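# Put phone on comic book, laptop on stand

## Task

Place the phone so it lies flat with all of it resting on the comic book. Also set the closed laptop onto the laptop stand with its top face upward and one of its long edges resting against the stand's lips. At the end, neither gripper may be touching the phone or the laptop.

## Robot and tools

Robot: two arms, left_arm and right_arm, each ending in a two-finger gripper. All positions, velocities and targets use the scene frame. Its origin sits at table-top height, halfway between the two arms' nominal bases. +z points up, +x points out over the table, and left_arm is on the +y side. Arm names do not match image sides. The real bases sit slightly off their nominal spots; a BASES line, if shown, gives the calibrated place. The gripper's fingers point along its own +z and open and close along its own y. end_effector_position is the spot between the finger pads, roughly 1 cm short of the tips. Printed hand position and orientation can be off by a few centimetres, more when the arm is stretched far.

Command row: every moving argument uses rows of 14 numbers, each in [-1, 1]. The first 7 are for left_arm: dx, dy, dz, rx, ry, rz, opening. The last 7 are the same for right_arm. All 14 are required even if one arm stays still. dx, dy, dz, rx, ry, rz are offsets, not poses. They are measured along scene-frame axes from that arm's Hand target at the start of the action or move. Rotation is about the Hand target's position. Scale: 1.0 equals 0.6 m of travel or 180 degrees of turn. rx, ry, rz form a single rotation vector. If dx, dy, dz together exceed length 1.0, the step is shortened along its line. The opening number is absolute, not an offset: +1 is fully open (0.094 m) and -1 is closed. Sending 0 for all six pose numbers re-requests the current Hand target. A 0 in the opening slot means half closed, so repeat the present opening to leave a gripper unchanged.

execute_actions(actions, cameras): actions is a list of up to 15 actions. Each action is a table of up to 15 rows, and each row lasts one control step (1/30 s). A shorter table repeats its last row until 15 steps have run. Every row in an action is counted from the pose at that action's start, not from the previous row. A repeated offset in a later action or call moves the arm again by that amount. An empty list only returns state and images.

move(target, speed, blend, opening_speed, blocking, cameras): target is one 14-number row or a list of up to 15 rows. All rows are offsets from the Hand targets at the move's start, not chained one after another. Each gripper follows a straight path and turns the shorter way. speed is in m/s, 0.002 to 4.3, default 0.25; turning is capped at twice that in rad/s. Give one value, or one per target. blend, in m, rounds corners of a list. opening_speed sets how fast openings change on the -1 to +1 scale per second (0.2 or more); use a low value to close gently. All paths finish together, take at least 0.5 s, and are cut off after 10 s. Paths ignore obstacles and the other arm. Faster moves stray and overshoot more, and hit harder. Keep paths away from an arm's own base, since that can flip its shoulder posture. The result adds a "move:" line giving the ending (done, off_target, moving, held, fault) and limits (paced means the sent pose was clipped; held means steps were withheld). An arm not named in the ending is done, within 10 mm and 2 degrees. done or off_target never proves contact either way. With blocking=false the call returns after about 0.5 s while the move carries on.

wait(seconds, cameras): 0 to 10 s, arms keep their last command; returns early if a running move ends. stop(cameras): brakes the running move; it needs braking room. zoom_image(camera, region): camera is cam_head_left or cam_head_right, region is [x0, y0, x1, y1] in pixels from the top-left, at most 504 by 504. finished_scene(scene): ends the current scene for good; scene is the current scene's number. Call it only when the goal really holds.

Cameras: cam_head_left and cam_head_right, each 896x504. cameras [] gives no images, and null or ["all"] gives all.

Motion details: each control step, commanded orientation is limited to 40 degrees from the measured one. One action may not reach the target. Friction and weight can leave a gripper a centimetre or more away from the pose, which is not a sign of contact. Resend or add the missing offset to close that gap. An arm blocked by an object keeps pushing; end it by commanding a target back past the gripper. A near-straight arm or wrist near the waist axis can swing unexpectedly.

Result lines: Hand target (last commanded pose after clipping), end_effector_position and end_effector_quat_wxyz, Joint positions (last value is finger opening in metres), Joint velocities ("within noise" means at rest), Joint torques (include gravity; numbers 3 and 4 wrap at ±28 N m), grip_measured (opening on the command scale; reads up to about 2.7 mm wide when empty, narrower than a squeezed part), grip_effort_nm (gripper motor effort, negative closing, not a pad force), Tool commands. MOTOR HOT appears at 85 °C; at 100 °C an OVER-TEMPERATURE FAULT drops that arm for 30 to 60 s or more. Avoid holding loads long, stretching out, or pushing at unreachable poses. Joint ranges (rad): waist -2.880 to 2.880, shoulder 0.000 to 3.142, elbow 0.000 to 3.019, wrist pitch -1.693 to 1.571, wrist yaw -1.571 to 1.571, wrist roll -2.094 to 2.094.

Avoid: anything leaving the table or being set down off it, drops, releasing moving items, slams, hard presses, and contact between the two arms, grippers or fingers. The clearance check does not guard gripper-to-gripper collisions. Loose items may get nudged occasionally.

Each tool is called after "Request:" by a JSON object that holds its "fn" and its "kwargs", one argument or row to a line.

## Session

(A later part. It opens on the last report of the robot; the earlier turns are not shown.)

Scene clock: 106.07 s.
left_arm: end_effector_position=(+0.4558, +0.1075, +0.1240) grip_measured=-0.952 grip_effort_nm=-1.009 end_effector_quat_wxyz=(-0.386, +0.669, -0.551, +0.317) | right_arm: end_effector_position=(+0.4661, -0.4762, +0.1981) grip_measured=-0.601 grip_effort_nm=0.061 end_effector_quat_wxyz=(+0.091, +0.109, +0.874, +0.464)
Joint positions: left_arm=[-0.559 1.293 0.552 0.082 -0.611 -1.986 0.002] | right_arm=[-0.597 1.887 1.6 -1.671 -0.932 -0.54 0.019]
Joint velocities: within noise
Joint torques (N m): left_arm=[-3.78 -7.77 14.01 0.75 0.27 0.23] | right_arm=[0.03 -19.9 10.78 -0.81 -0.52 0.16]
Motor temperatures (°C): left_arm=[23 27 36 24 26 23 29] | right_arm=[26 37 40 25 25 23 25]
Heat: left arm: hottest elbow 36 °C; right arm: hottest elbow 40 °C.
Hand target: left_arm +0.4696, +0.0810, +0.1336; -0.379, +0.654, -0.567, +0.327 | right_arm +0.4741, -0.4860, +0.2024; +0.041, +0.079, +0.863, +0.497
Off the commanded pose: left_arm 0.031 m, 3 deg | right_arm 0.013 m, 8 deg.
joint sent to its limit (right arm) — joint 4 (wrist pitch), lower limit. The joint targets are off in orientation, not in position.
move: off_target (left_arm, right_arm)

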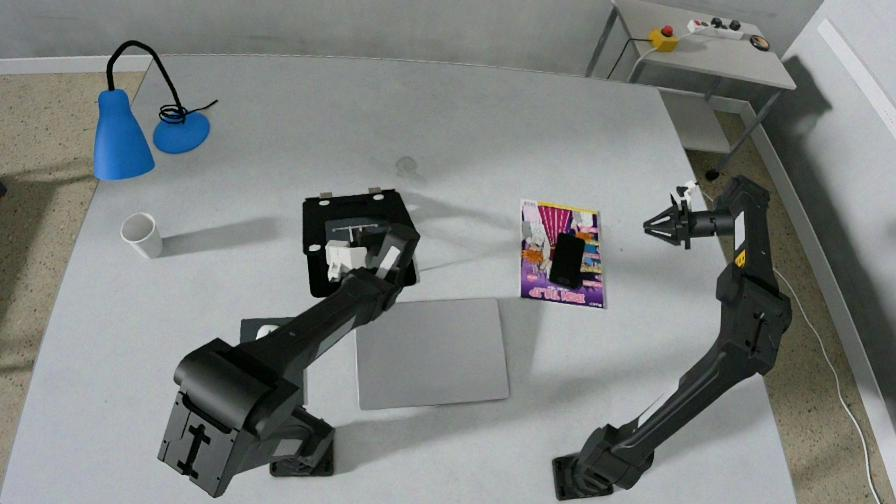

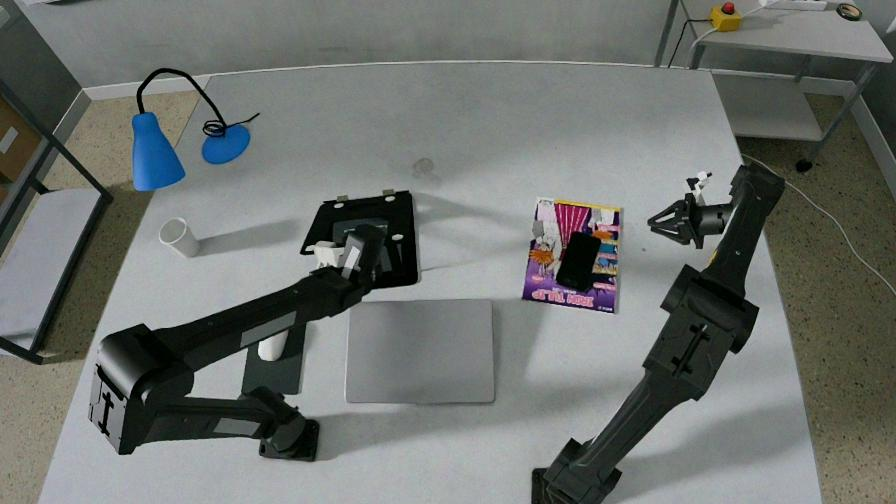

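Request:
{"fn": "move", "kwargs": {
  "target": [
    [-0.01,0.02,0.0,0,0,0,-1,0,0,0,0,0,0,-0.6],
    [-0.01,0.02,-0.01,0,0,0,-0.2,0,0,0,0,0,0,-0.6],
    [-0.16,0.0,0.07,0,0,0,-0.2,0,0,0,0,0,0,-0.6],
    [-0.22,0.2,0.25,0,0,0,-0.2,-0.15,0.2,0.03,-0.055,-0.002,0.106,0.17]
  ],
  "speed": [0.08,0.1,0.1,0.25],
  "cameras": []
}}

Scene clock: 119.00 s.
left_arm: end_effector_position=(+0.3280, +0.2001, +0.2377) grip_measured=-0.202 grip_effort_nm=0.125 end_effector_quat_wxyz=(-0.365, +0.659, -0.586, +0.299) | right_arm: end_effector_position=(+0.3898, -0.3715, +0.2206) grip_measured=+0.168 grip_effort_nm=0.066 end_effector_quat_wxyz=(+0.035, -0.039, +0.922, +0.385)
Joint positions: left_arm=[-0.421 0.528 0.525 -0.661 -0.45 -1.857 0.037] | right_arm=[-0.424 1.619 1.368 -1.673 -0.726 -0.64 0.055]
Joint velocities: within noise
Joint torques (N m): left_arm=[-0.38 -2.43 18.76 1.32 -0.15 0.14] | right_arm=[1.03 -17.55 6.89 -0.7 -0.32 0.03]
Motor temperatures (°C): left_arm=[23 27 36 24 27 24 29] | right_arm=[26 37 40 25 25 23 25]
Heat: left arm: hottest elbow 36 °C; right arm: hottest elbow 40 °C.
Hand target: left_arm +0.3376, +0.2009, +0.2834; -0.379, +0.654, -0.567, +0.327 | right_arm +0.3841, -0.3659, +0.2203; -0.032, -0.070, +0.903, +0.422
Off the commanded pose: left_arm 0.047 m, 4 deg | right_arm 0.008 m, 10 deg.
joint sent to its limit (right arm) — joint 4 (wrist pitch), lower limit. The joint targets are off in orientation, not in position.
move: off_target (left_arm, right_arm); target 2's new opening was sent with left_arm's hand 0.016 m and 3 deg from that target; target 4's new opening was sent with right_arm's hand 0.008 m and 10 deg from that target
No camera images: "cameras" was empty.

Request:
{"fn": "move", "kwargs": {
  "target": [
    [-0.221,0.04,-0.05,0.0264,0.0594,-0.4853,0.17,-0.235,0.21,-0.1,0,0,0,0.17],
    [-0.219,0.024,-0.412,0.0264,0.0594,-0.4853,0.17,-0.235,0.265,-0.313,0,0,0,0.17]
  ],
  "speed": 0.2
}}

Request:
{"fn": "zoom_image", "kwargs": {
  "camera": "cam_head_left",
  "region": [290, 280, 570, 420]
}}

Request:
{"fn": "zoom_image", "kwargs": {
  "camera": "cam_head_right",
  "region": [280, 280, 560, 420]
}}

Scene clock: 128.30 s.
left_arm: end_effector_position=(+0.2087, +0.2202, +0.0393) grip_measured=+0.168 grip_effort_nm=0.125 end_effector_quat_wxyz=(+0.031, -0.092, +0.904, -0.416) | right_arm: end_effector_position=(+0.2493, -0.2114, +0.0405) grip_measured=+0.169 grip_effort_nm=0.066 end_effector_quat_wxyz=(-0.018, -0.073, +0.905, +0.419)
Joint positions: left_arm=[0.572 1.276 0.395 -1.137 0.763 0.579 0.055] | right_arm=[-0.112 1.509 0.649 -0.973 -0.836 -0.384 0.055]
Joint velocities: within noise
Joint torques (N m): left_arm=[-2.02 -5.25 4.94 -0.08 0.51 -0.01] | right_arm=[1.32 -9.29 4.53 0.13 -0.51 0.17]
Motor temperatures (°C): left_arm=[23 27 37 24 27 24 28] | right_arm=[26 37 40 25 24 23 25]
Heat: left arm: hottest elbow 37 °C; right arm: hottest elbow 40 °C.
Hand target: left_arm +0.2061, +0.2153, +0.0362; +0.023, -0.092, +0.903, -0.420 | right_arm +0.2430, -0.2069, +0.0326; -0.032, -0.070, +0.903, +0.422
Off the commanded pose: left_arm 0.006 m, 1 deg | right_arm 0.011 m, 2 deg.
move: off_target (right_arm)

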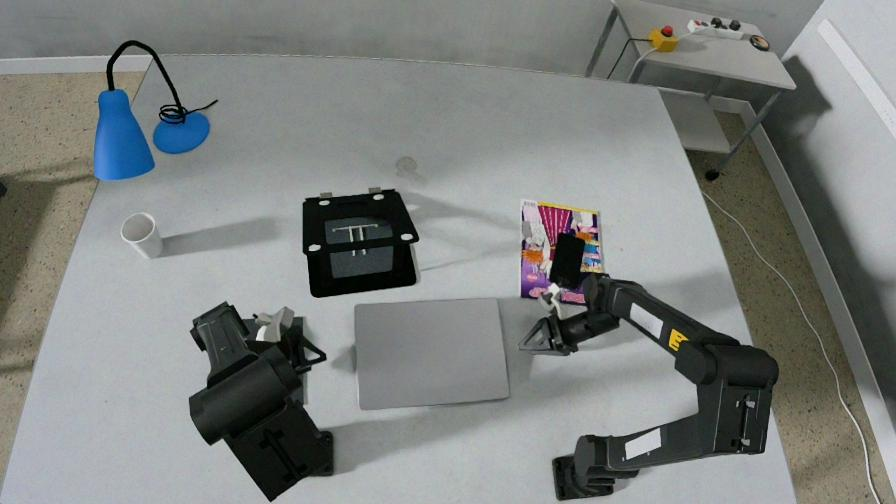

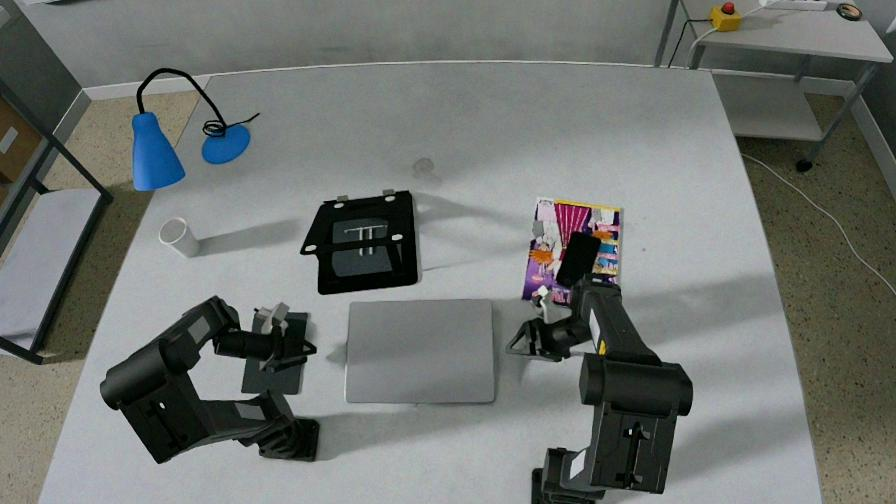

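Scaled by 1.800.

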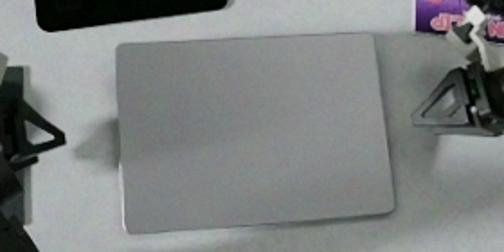

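Scaled by 1.800.

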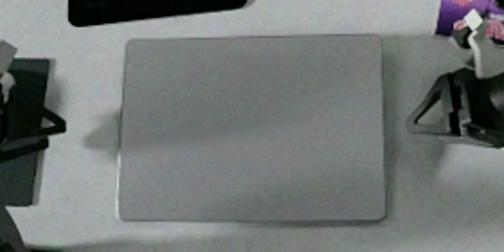

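Request:
{"fn": "move", "kwargs": {
  "target": [
    [0.0,-0.155,-0.017,0,0,0,0.17,0.0,0.115,-0.017,0,0,0,0.17],
    [0.0,-0.17,-0.017,0,0,0,0.17,0.0,0.135,-0.017,0,0,0,0.17],
    [0.0,-0.17,-0.017,0,0,0,-0.9,0.0,0.135,-0.017,0,0,0,-0.9],
    [0.0,-0.17,0.1,0,0,0,-0.9,0.0,0.135,0.1,0,0,0,-0.9]
  ],
  "speed": [0.12,0.05,0.05,0.1],
  "opening_speed": 0.6
}}

Request:
{"fn": "zoom_image", "kwargs": {
  "camera": "cam_head_left",
  "region": [290, 280, 570, 420]
}}

Request:
{"fn": "zoom_image", "kwargs": {
  "camera": "cam_head_right",
  "region": [280, 280, 560, 420]
}}

Scene clock: 141.57 s.
left_arm: end_effector_position=(+0.1700, +0.1172, +0.0508) grip_measured=-0.353 grip_effort_nm=-1.009 end_effector_quat_wxyz=(-0.021, -0.125, +0.906, -0.403) | right_arm: end_effector_position=(+0.2214, -0.1405, +0.0650) grip_measured=-0.314 grip_effort_nm=-1.038 end_effector_quat_wxyz=(-0.072, -0.026, +0.908, +0.411)
Joint positions: left_arm=[-0.017 0.78 0.214 -0.925 0.829 -0.298 0.03] | right_arm=[0.144 1.359 0.595 -0.87 -0.86 0.062 0.032]
Joint velocities: within noise
Joint torques (N m): left_arm=[-2.43 -3.6 18.47 -0.03 1.4 0.11] | right_arm=[2.67 -12.86 10.13 0.09 -0.95 -0.11]
Motor temperatures (°C): left_arm=[23 26 37 24 27 24 28] | right_arm=[26 36 39 25 25 23 26]
Heat: left arm: hottest elbow 37 °C; right arm: hottest elbow 39 °C.
Hand target: left_arm +0.2063, +0.1133, +0.0964; +0.023, -0.092, +0.903, -0.420 | right_arm +0.2432, -0.1259, +0.0926; -0.032, -0.070, +0.903, +0.422
Off the commanded pose: left_arm 0.058 m, 7 deg | right_arm 0.038 m, 7 deg.
move: off_target (left_arm, right_arm); target 3's new opening was sent with right_arm's hand 0.015 m and 2 deg from that target

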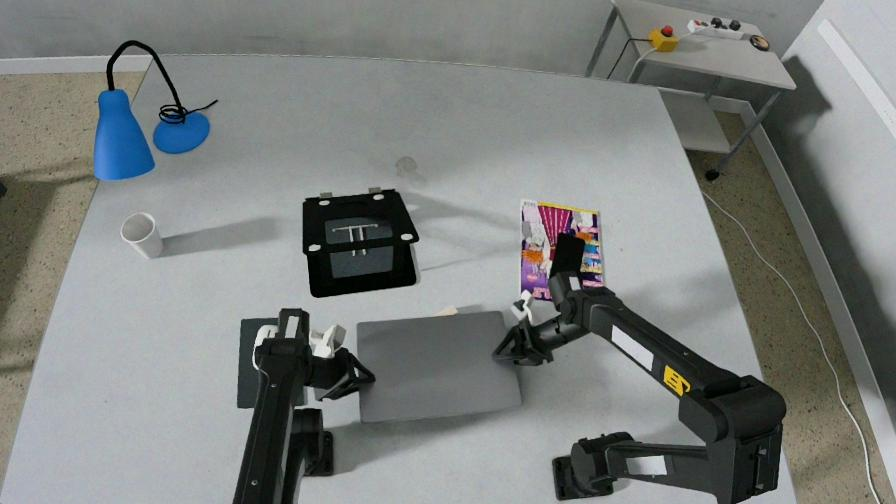

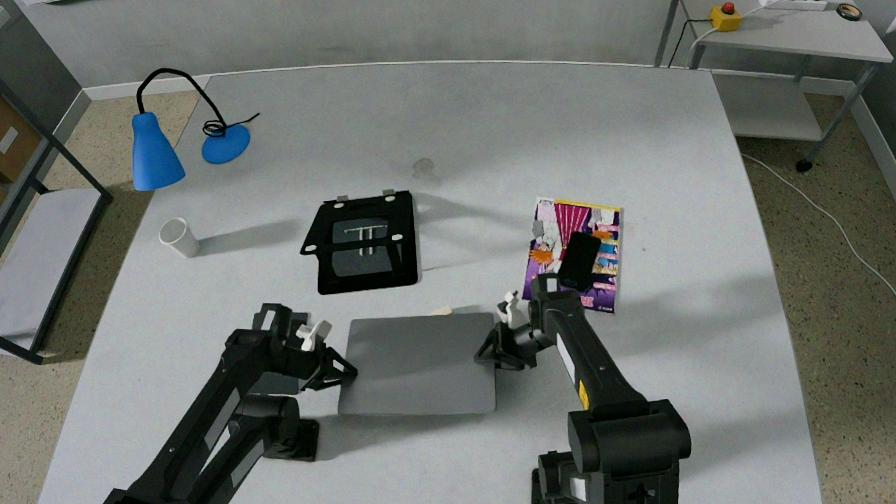

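Scaled by 1.800.

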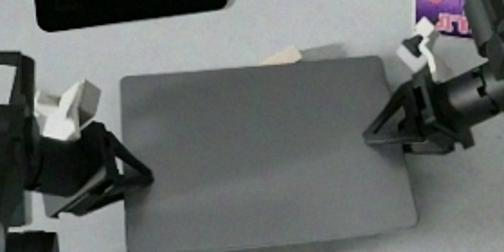

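Scaled by 1.800.

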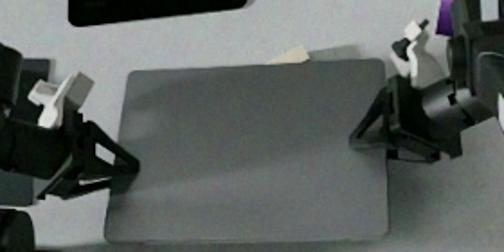

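Request:
{"fn": "move", "kwargs": {
  "target": [
    [0.0,0.0,0.32,0,0,0,-0.9,0.0,0.0,0.31,0,0,0,-0.9]
  ],
  "speed": 0.1
}}

Request:
{"fn": "zoom_image", "kwargs": {
  "camera": "cam_head_left",
  "region": [290, 230, 570, 430]
}}

Request:
{"fn": "zoom_image", "kwargs": {
  "camera": "cam_head_right",
  "region": [280, 230, 560, 430]
}}

Scene clock: 147.47 s.
left_arm: end_effector_position=(+0.1837, +0.1194, +0.2267) grip_measured=-0.354 grip_effort_nm=-1.004 end_effector_quat_wxyz=(-0.029, -0.123, +0.910, -0.396) | right_arm: end_effector_position=(+0.2289, -0.1393, +0.2381) grip_measured=-0.318 grip_effort_nm=-1.038 end_effector_quat_wxyz=(-0.082, -0.014, +0.906, +0.414)
Joint positions: left_arm=[-0.014 0.645 0.66 -1.537 0.815 -0.275 0.03] | right_arm=[0.14 1.127 0.917 -1.44 -0.87 0.079 0.032]
Joint velocities: within noise
Joint torques (N m): left_arm=[-1.61 -1.73 22.8 -0.02 1.89 0.13] | right_arm=[2.84 -10.52 14.8 -0.02 -0.63 -0.25]
Motor temperatures (°C): left_arm=[23 26 39 24 28 23 29] | right_arm=[26 35 40 25 25 23 26]
Heat: left arm: hottest elbow 39 °C; right arm: hottest elbow 40 °C.
Hand target: left_arm +0.2062, +0.1133, +0.2882; +0.023, -0.092, +0.903, -0.420 | right_arm +0.2432, -0.1259, +0.2786; -0.032, -0.070, +0.903, +0.422
Off the commanded pose: left_arm 0.066 m, 8 deg | right_arm 0.045 m, 9 deg.
move: off_target (left_arm, right_arm)

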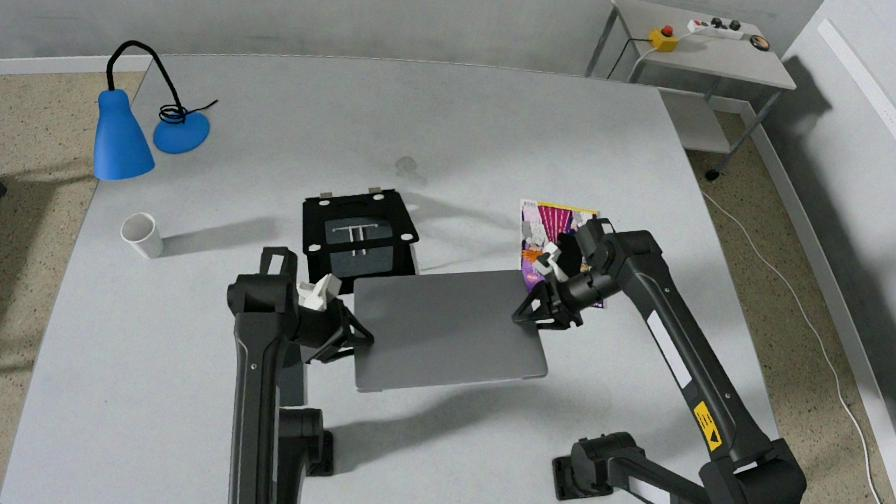

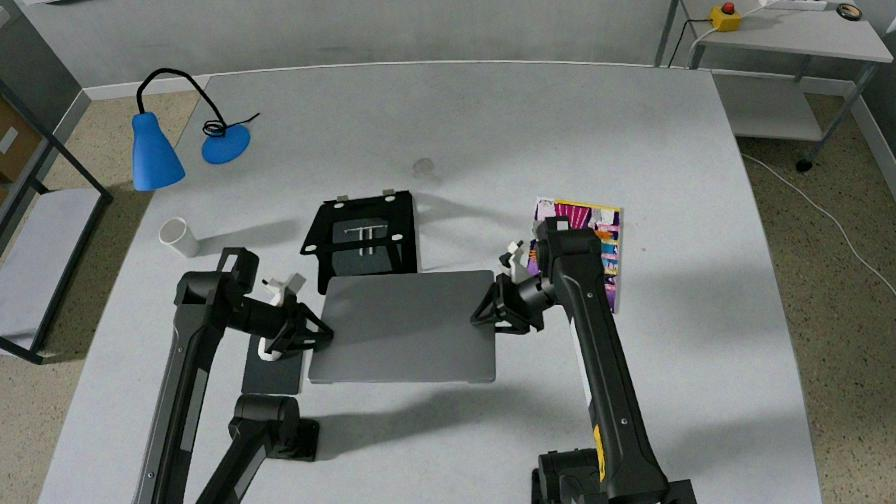

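Scaled by 1.800.

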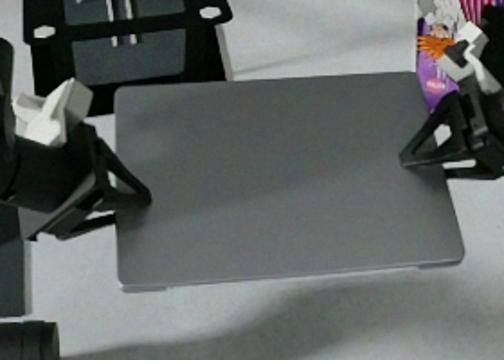

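Scaled by 1.800.

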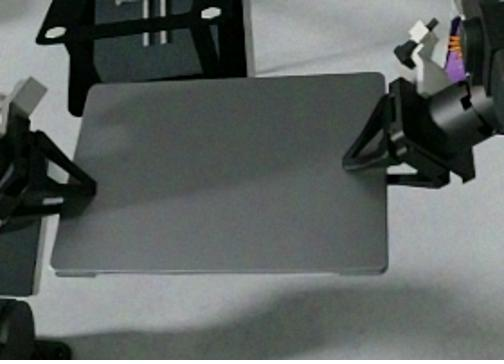

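Request:
{"fn": "move", "kwargs": {
  "target": [
    [0.2,0.2,0.03,0,0,0,-0.9,0.2,0.2,0.03,0,0,0,-0.9],
    [0.47,0.25,0.013,-0.018,0.08,0,-0.9,0.475,0.243,0.023,-0.018,0.08,0,-0.9]
  ],
  "speed": 0.13,
  "blend": [0.03,0],
  "cameras": []
}}

Request:
{"fn": "move", "kwargs": {
  "target": [
    [0,0,-0.17,0,0.0,0,-0.9,0.0,0.0,-0.17,0,0,0,-0.9]
  ],
  "speed": 0.08
}}

Request:
{"fn": "zoom_image", "kwargs": {
  "camera": "cam_head_left",
  "region": [240, 130, 480, 310]
}}

Request:
{"fn": "zoom_image", "kwargs": {
  "camera": "cam_head_right",
  "region": [240, 130, 480, 310]
}}

Scene clock: 157.97 s.
left_arm: end_effector_position=(+0.4639, +0.2677, +0.2406) grip_measured=-0.431 grip_effort_nm=-1.009 end_effector_quat_wxyz=(-0.059, -0.198, +0.885, -0.418) | right_arm: end_effector_position=(+0.5147, +0.0138, +0.2582) grip_measured=-0.322 grip_effort_nm=-1.038 end_effector_quat_wxyz=(-0.177, +0.017, +0.900, +0.398)
Joint positions: left_arm=[0.326 1.601 1.375 -1.658 0.828 0.052 0.027] | right_arm=[0.318 2.04 2.041 -1.669 -0.899 0.315 0.032]
Joint velocities: within noise
Joint torques (N m): left_arm=[-3.49 -18.37 19.7 -0.98 0.92 -0.32] | right_arm=[0.67 -25.52 15.23 -0.43 0.04 -0.06]
Motor temperatures (°C): left_arm=[23 26 41 24 30 24 29] | right_arm=[26 35 45 25 25 24 26]
Heat: left arm: hottest elbow 41 °C; right arm: hottest elbow 45 °C.
Hand target: left_arm +0.4883, +0.2633, +0.2961; -0.093, -0.145, +0.886, -0.430 | right_arm +0.5282, +0.0198, +0.2922; -0.147, -0.016, +0.904, +0.401
Off the commanded pose: left_arm 0.061 m, 7 deg | right_arm 0.037 m, 5 deg.
joint sent to its limit (left arm) — joint 4 (wrist pitch), lower limit. The joint targets are off in position and orientation.
joint sent to its limit (right arm) — joint 4 (wrist pitch), lower limit. The joint targets still meet the commanded pose.
move: off_target (left_arm, right_arm)
No camera images: "cameras" was empty.

Scene clock: 159.83 s.
left_arm: end_effector_position=(+0.4767, +0.2710, +0.1623) grip_measured=-0.434 grip_effort_nm=-1.004 end_effector_quat_wxyz=(-0.118, -0.173, +0.876, -0.435) | right_arm: end_effector_position=(+0.5271, +0.0176, +0.1841) grip_measured=-0.337 grip_effort_nm=-1.038 end_effector_quat_wxyz=(-0.170, +0.018, +0.900, +0.400)
Joint positions: left_arm=[0.322 1.795 1.375 -1.658 0.825 0.187 0.027] | right_arm=[0.317 2.086 1.923 -1.482 -0.897 0.326 0.031]
Joint velocities: within noise
Joint torques (N m): left_arm=[-3.55 -19.25 13.23 -1.36 0.45 0.17] | right_arm=[0.67 -26.52 8.8 0.34 0.03 -0.39]
Motor temperatures (°C): left_arm=[23 26 42 24 30 24 29] | right_arm=[26 36 44 25 25 24 27]
Heat: left arm: hottest elbow 42 °C; right arm: hottest elbow 44 °C.
Hand target: left_arm +0.4883, +0.2634, +0.1941; -0.093, -0.145, +0.886, -0.430 | right_arm +0.5283, +0.0198, +0.1901; -0.147, -0.016, +0.904, +0.401
Off the commanded pose: left_arm 0.035 m, 5 deg | right_arm 0.007 m, 5 deg.
joint sent to its limit (left arm) — joint 4 (wrist pitch), lower limit. The joint targets still meet the commanded pose.
move: off_target (left_arm, right_arm)

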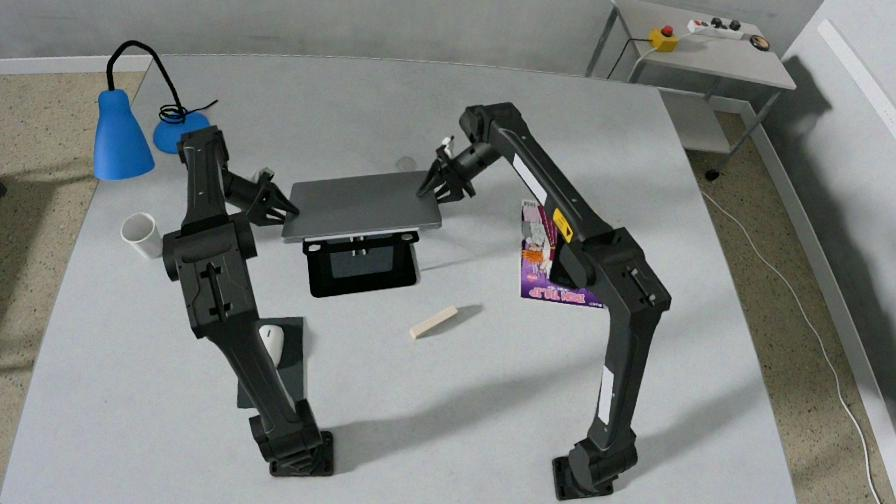

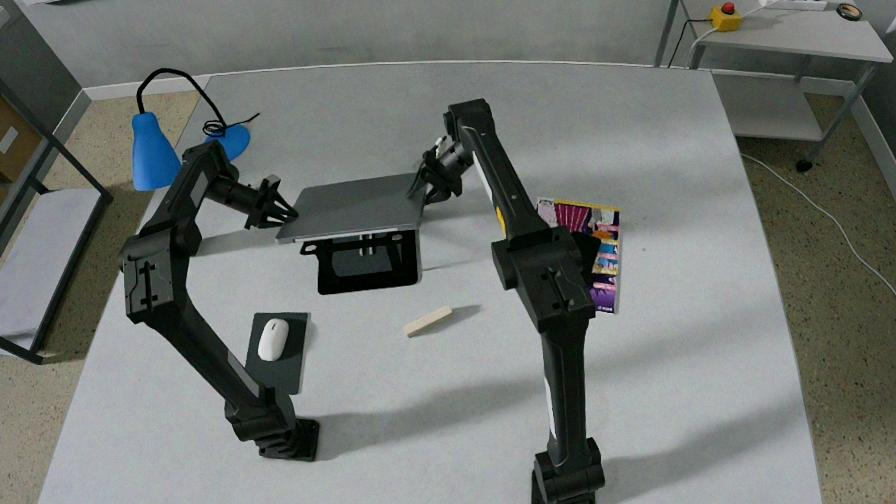

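Scaled by 2.100.

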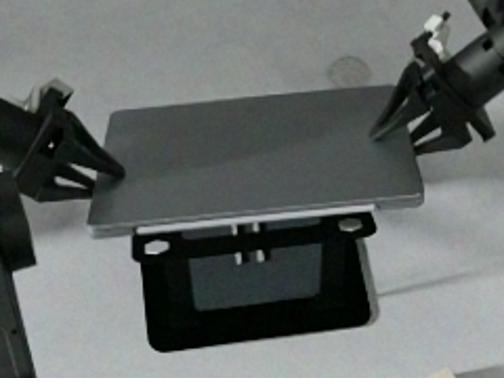

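Scaled by 2.100.

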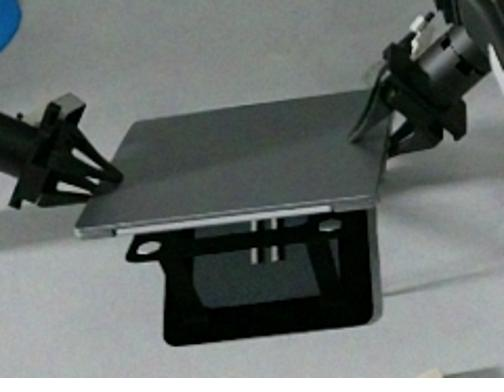

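Request:
{"fn": "move", "kwargs": {
  "target": [
    [0.015,0,-0.12,0,0.0,0,-0.9,0.018,0.0,-0.11,0,0,0,-0.9],
    [0.015,0,-0.18,0,0.0,0,-0.9,0.022,0.0,-0.17,0,0,0,-0.9]
  ],
  "speed": [0.07,0.04]
}}

Request:
{"fn": "zoom_image", "kwargs": {
  "camera": "cam_head_left",
  "region": [240, 130, 480, 310]
}}

Request:
{"fn": "zoom_image", "kwargs": {
  "camera": "cam_head_right",
  "region": [240, 130, 480, 310]
}}

Scene clock: 167.33 s.
left_arm: end_effector_position=(+0.4938, +0.2737, +0.0998) grip_measured=-0.461 grip_effort_nm=-0.994 end_effector_quat_wxyz=(-0.101, -0.178, +0.879, -0.431) | right_arm: end_effector_position=(+0.5413, +0.0198, +0.1105) grip_measured=-0.337 grip_effort_nm=-1.043 end_effector_quat_wxyz=(-0.167, +0.033, +0.895, +0.412)
Joint positions: left_arm=[0.316 1.881 1.332 -1.467 0.831 0.144 0.025] | right_arm=[0.309 2.161 1.844 -1.299 -0.921 0.365 0.031]
Joint velocities: within noise
Joint torques (N m): left_arm=[-3.43 -16.38 7.35 0.68 0.24 0.59] | right_arm=[0.79 -24.29 7.71 0.77 0.83 -0.78]
Motor temperatures (°C): left_arm=[23 27 42 24 29 24 29] | right_arm=[26 37 44 25 25 24 27]
Heat: left arm: hottest elbow 42 °C; right arm: hottest elbow 44 °C.
Hand target: left_arm +0.4973, +0.2633, +0.0861; -0.093, -0.145, +0.886, -0.430 | right_arm +0.5414, +0.0198, +0.0882; -0.147, -0.016, +0.904, +0.402
Off the commanded pose: left_arm 0.017 m, 4 deg | right_arm 0.022 m, 6 deg.
move: off_target (left_arm, right_arm)

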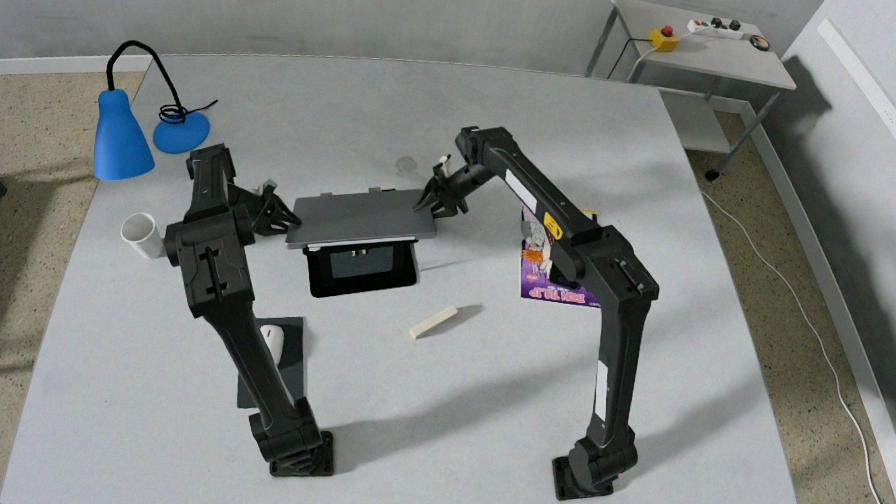

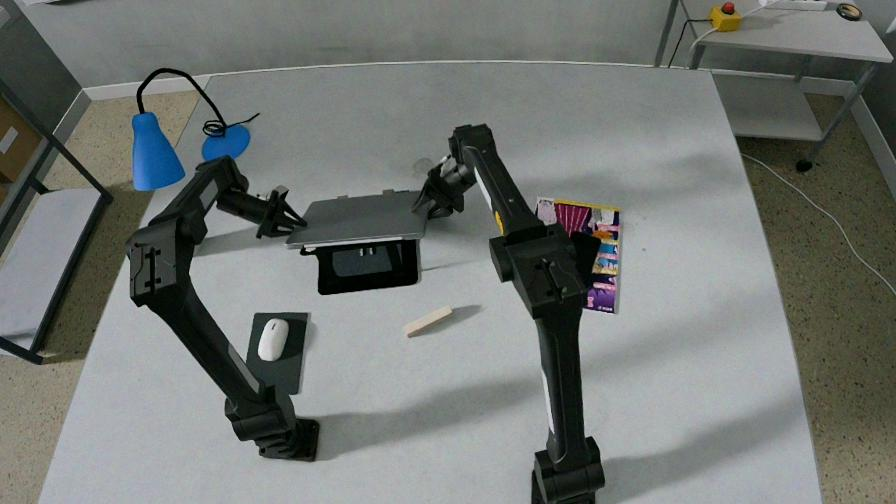

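Scaled by 2.100.

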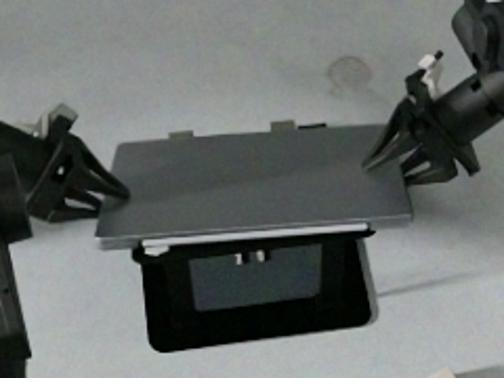

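Scaled by 2.100.

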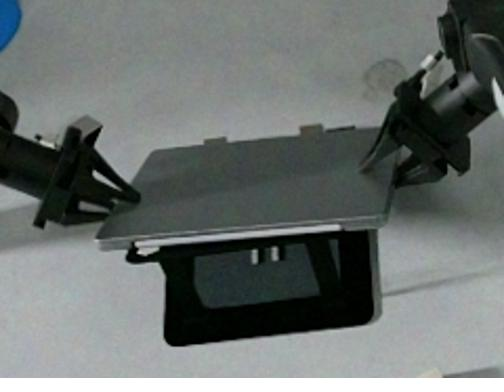

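Request:
{"fn": "move", "kwargs": {
  "target": [
    [0.0,0.0,0.0,0.0,0.0,0,0.2,-0.0,0.0,0.01,0.0,0.0,0,0.2]
  ],
  "speed": 0.04,
  "opening_speed": 0.3,
  "cameras": []
}}

Request:
{"fn": "move", "kwargs": {
  "target": [
    [0.0,0.14,0.08,0.0,0.0,0,0.2,0.0,-0.14,0.08,0.0,0.0,0,0.2],
    [-0.15,0.2,0.3,0.0,0.0,0,0.2,-0.3,-0.28,0.25,0.0,0.0,0,-1]
  ],
  "speed": [0.1,0.2]
}}

Request:
{"fn": "zoom_image", "kwargs": {
  "camera": "cam_head_left",
  "region": [280, 170, 460, 310]
}}

Request:
{"fn": "zoom_image", "kwargs": {
  "camera": "cam_head_right",
  "region": [280, 170, 460, 310]
}}

Scene clock: 175.17 s.
left_arm: end_effector_position=(+0.4977, +0.2705, +0.0931) grip_measured=+0.197 grip_effort_nm=0.125 end_effector_quat_wxyz=(-0.088, -0.154, +0.886, -0.429) | right_arm: end_effector_position=(+0.5426, +0.0161, +0.1055) grip_measured=+0.198 grip_effort_nm=0.066 end_effector_quat_wxyz=(-0.141, -0.012, +0.903, +0.404)
Joint positions: left_arm=[0.306 1.89 1.332 -1.44 0.827 0.18 0.056] | right_arm=[0.309 2.161 1.844 -1.297 -0.885 0.267 0.056]
Joint velocities: within noise
Joint torques (N m): left_arm=[-2.43 -17.03 7.41 0.1 0.44 0.14] | right_arm=[0.85 -24.76 8.42 0.12 -0.38 0.03]
Motor temperatures (°C): left_arm=[23 27 40 24 28 24 29] | right_arm=[26 39 43 25 25 24 27]
Heat: left arm: hottest elbow 40 °C; right arm: hottest elbow 43 °C.
Hand target: left_arm +0.4974, +0.2633, +0.0862; -0.093, -0.145, +0.886, -0.430 | right_arm +0.5414, +0.0198, +0.0942; -0.147, -0.016, +0.904, +0.401
Off the commanded pose: left_arm 0.010 m, 1 deg | right_arm 0.012 m, 1 deg.
move: off_target (right_arm)
No camera images: "cameras" was empty.

Scene clock: 178.77 s.
left_arm: end_effector_position=(+0.4140, +0.3813, +0.2637) grip_measured=+0.198 grip_effort_nm=0.125 end_effector_quat_wxyz=(+0.055, -0.200, +0.909, -0.362) | right_arm: end_effector_position=(+0.3655, -0.1425, +0.2478) grip_measured=-0.990 grip_effort_nm=-0.471 end_effector_quat_wxyz=(-0.140, -0.022, +0.905, +0.402)
Joint positions: left_arm=[0.601 1.495 1.358 -1.672 0.718 0.285 0.056] | right_arm=[0.093 1.576 1.363 -1.661 -0.839 -0.088 0]
Joint velocities: within noise
Joint torques (N m): left_arm=[-1.38 -14.8 8.96 -0.36 0.33 -0.03] | right_arm=[-0.44 -16.38 7.05 -0.7 -0.36 0.03]
Motor temperatures (°C): left_arm=[23 27 40 24 28 24 29] | right_arm=[26 39 43 25 25 24 26]
Heat: left arm: hottest elbow 40 °C; right arm: hottest elbow 43 °C.
Hand target: left_arm +0.4074, +0.3834, +0.2662; -0.093, -0.145, +0.886, -0.430 | right_arm +0.3615, -0.1482, +0.2442; -0.147, -0.016, +0.904, +0.402
Off the commanded pose: left_arm 0.007 m, 20 deg | right_arm 0.008 m, 1 deg.
joint sent to its limit (left arm) — joint 4 (wrist pitch), lower limit. The joint targets are off in orientation, not in position.
move: off_target (left_arm)

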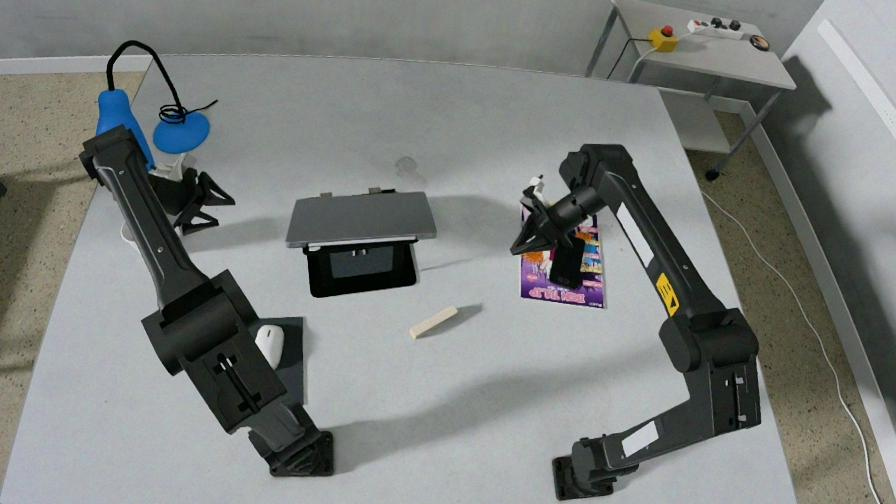

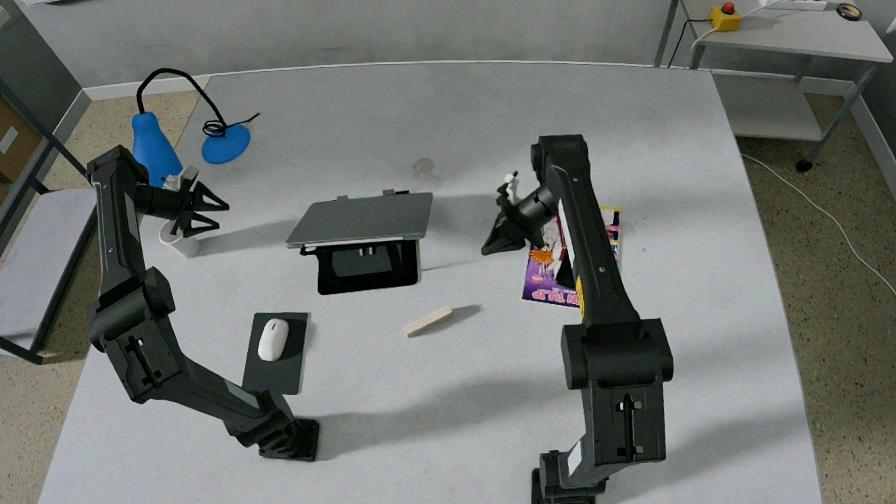

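Scaled by 2.800.

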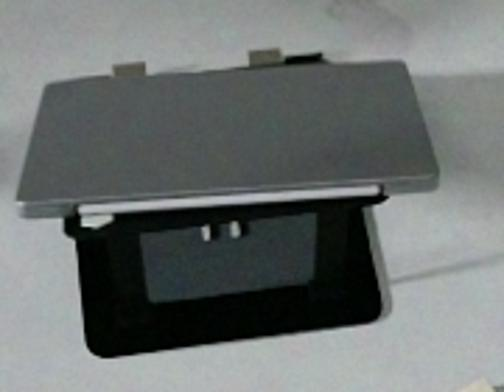

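Scaled by 2.800.

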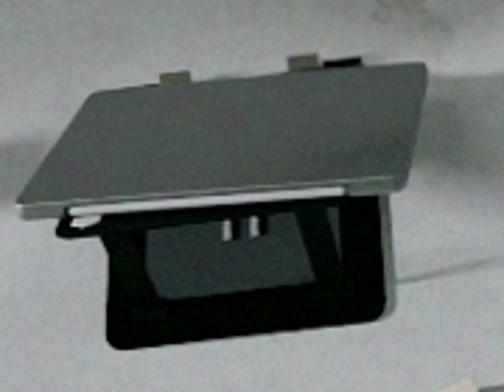

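Request:
{"fn": "move", "kwargs": {
  "target": [
    [-0.11,-0.147,-0.0,0.285,-0.062,-0.096,-1,0.11,0.247,0.0,-0.264,-0.097,-0.011,-1],
    [-0.11,-0.147,-0.218,0.285,-0.062,-0.096,-1,0.11,0.247,-0.182,-0.264,-0.097,-0.011,-1]
  ],
  "speed": 0.2
}}

Request:
{"fn": "zoom_image", "kwargs": {
  "camera": "cam_head_left",
  "region": [260, 170, 480, 310]
}}

Request:
{"fn": "zoom_image", "kwargs": {
  "camera": "cam_head_right",
  "region": [260, 170, 480, 310]
}}

Scene clock: 191.40 s.
left_arm: end_effector_position=(+0.3400, +0.2988, +0.1393) grip_measured=-0.981 grip_effort_nm=-1.004 end_effector_quat_wxyz=(+0.001, -0.001, +1.000, -0.001) | right_arm: end_effector_position=(+0.4286, -0.0029, +0.1514) grip_measured=-0.991 grip_effort_nm=-0.486 end_effector_quat_wxyz=(+0.009, +0.000, +1.000, +0.007)
Joint positions: left_arm=[0.153 1.213 0.882 -1.239 0.002 0.179 0.001] | right_arm=[0.585 1.797 1.567 -1.317 -0.002 0.59 0]
Joint velocities: within noise
Joint torques (N m): left_arm=[-2.67 -8.06 8.99 0.57 -0.09 -0.05] | right_arm=[0.79 -19.6 7.99 0.53 0.14 0.22]
Motor temperatures (°C): left_arm=[23 28 39 24 28 24 29] | right_arm=[26 38 42 25 25 24 26]
Heat: left arm: hottest elbow 39 °C; right arm: hottest elbow 42 °C.
Hand target: left_arm +0.3414, +0.2951, +0.1354; +0.001, +0.001, +1.000, +0.000 | right_arm +0.4274, +0.0000, +0.1350; +0.001, +0.001, +1.000, +0.000
Off the commanded pose: left_arm 0.005 m, 0 deg | right_arm 0.017 m, 1 deg.
move: off_target (right_arm)

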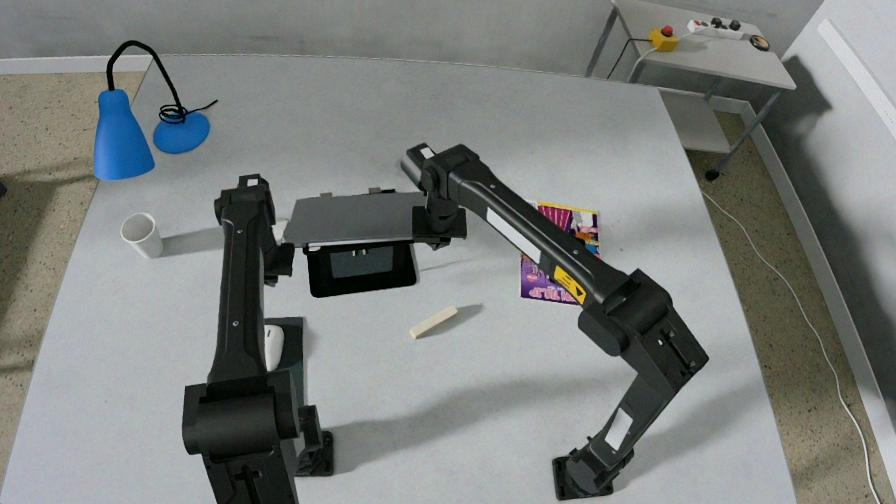

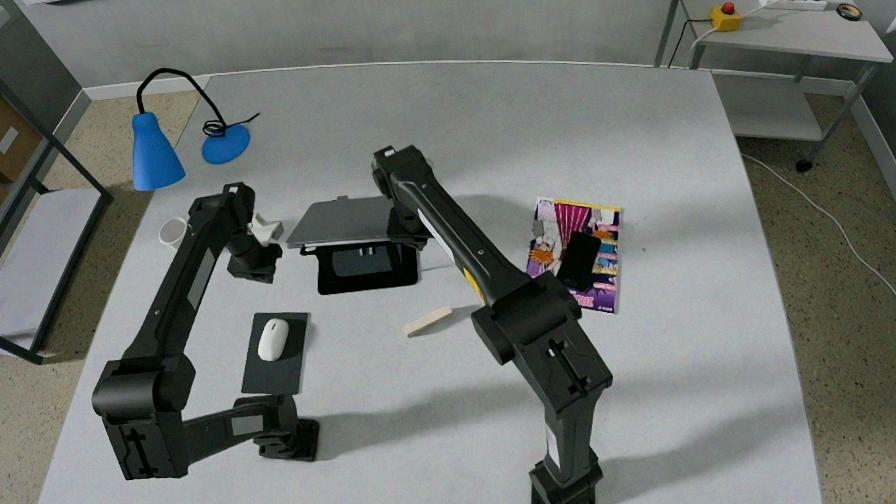

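Scaled by 2.291.

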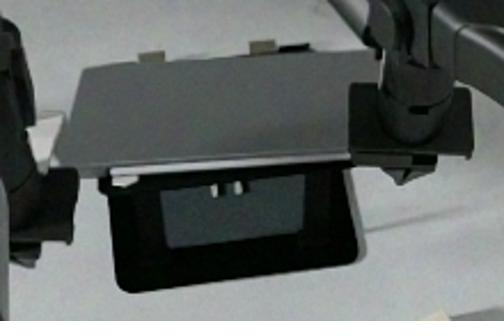

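Scaled by 2.291.

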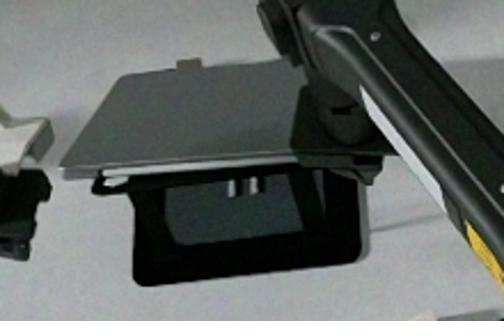

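Request:
{"fn": "move", "kwargs": {
  "target": [
    [0.05,-0.11,-0.055,0,0,0,-1,-0.02,0.05,-0.075,0,0,0,-1]
  ],
  "speed": 0.12
}}

Request:
{"fn": "zoom_image", "kwargs": {
  "camera": "cam_head_left",
  "region": [260, 170, 480, 310]
}}

Request:
{"fn": "zoom_image", "kwargs": {
  "camera": "cam_head_right",
  "region": [260, 170, 480, 310]
}}

Scene clock: 197.20 s.
left_arm: end_effector_position=(+0.3706, +0.2325, +0.1068) grip_measured=-0.981 grip_effort_nm=-0.999 end_effector_quat_wxyz=(+0.001, +0.000, +1.000, -0.001) | right_arm: end_effector_position=(+0.4176, +0.0231, +0.1178) grip_measured=-0.991 grip_effort_nm=-0.481 end_effector_quat_wxyz=(+0.013, +0.003, +1.000, +0.008)
Joint positions: left_arm=[-0.056 1.319 0.882 -1.131 0.002 -0.027 0.001] | right_arm=[0.636 1.831 1.524 -1.233 0.002 0.648 0]
Joint velocities: left_arm=[within noise] | right_arm=[0.005 -0.005 0.002 0.002 -0.168 0.022 0]
Joint torques (N m): left_arm=[-2.61 -8.64 8.65 0.87 -0.15 -0.14] | right_arm=[1.2 -17.9 7.54 1.02 0.01 0.23]
Motor temperatures (°C): left_arm=[23 27 39 24 28 24 29] | right_arm=[26 38 41 25 25 24 26]
Heat: left arm: hottest elbow 39 °C; right arm: hottest elbow 41 °C.
Hand target: left_arm +0.3714, +0.2292, +0.1024; +0.001, +0.000, +1.000, +0.000 | right_arm +0.4154, +0.0300, +0.0900; +0.001, +0.001, +1.000, +0.000
Off the commanded pose: left_arm 0.006 m, 0 deg | right_arm 0.029 m, 2 deg.
move: off_target (right_arm)

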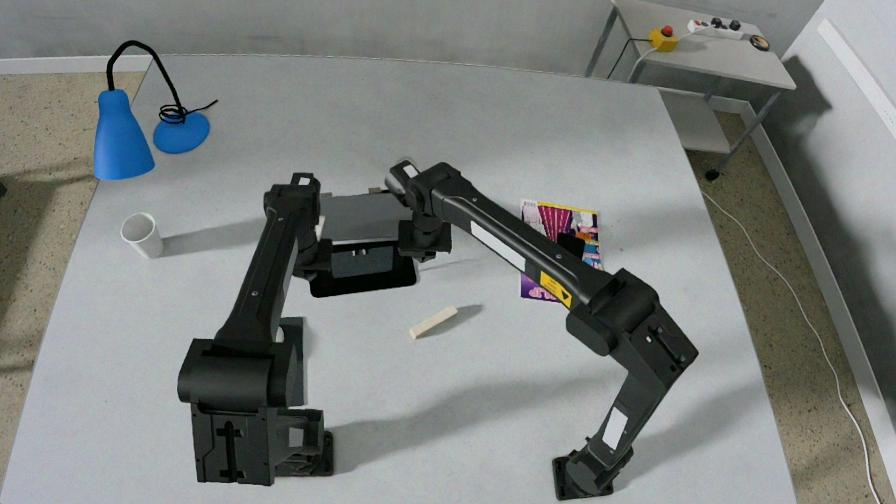

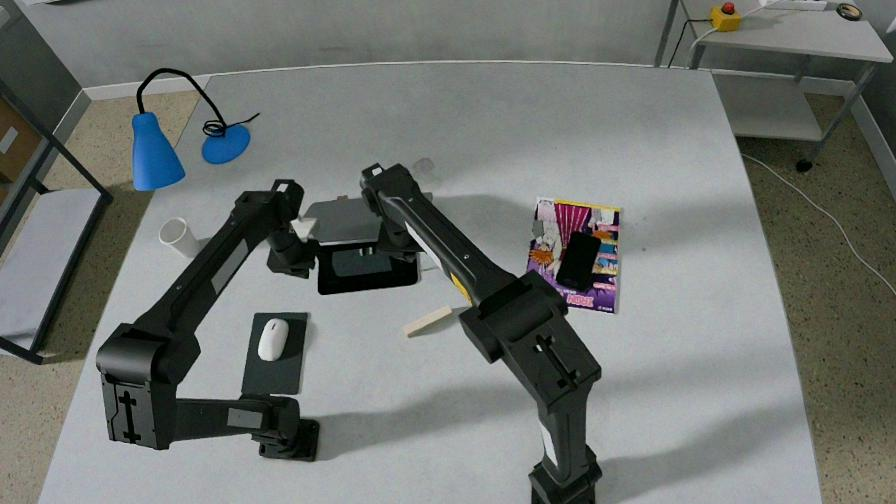

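Scaled by 2.291.

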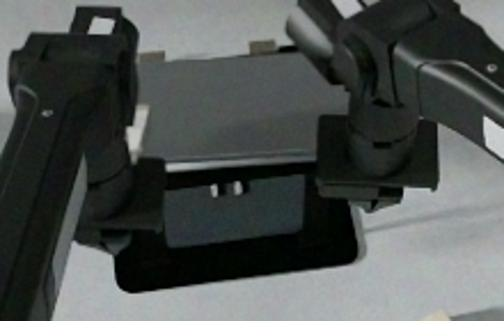

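Scaled by 2.291.

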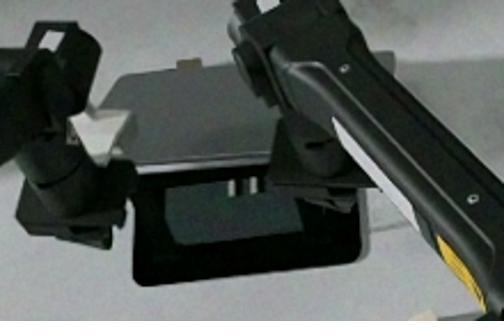

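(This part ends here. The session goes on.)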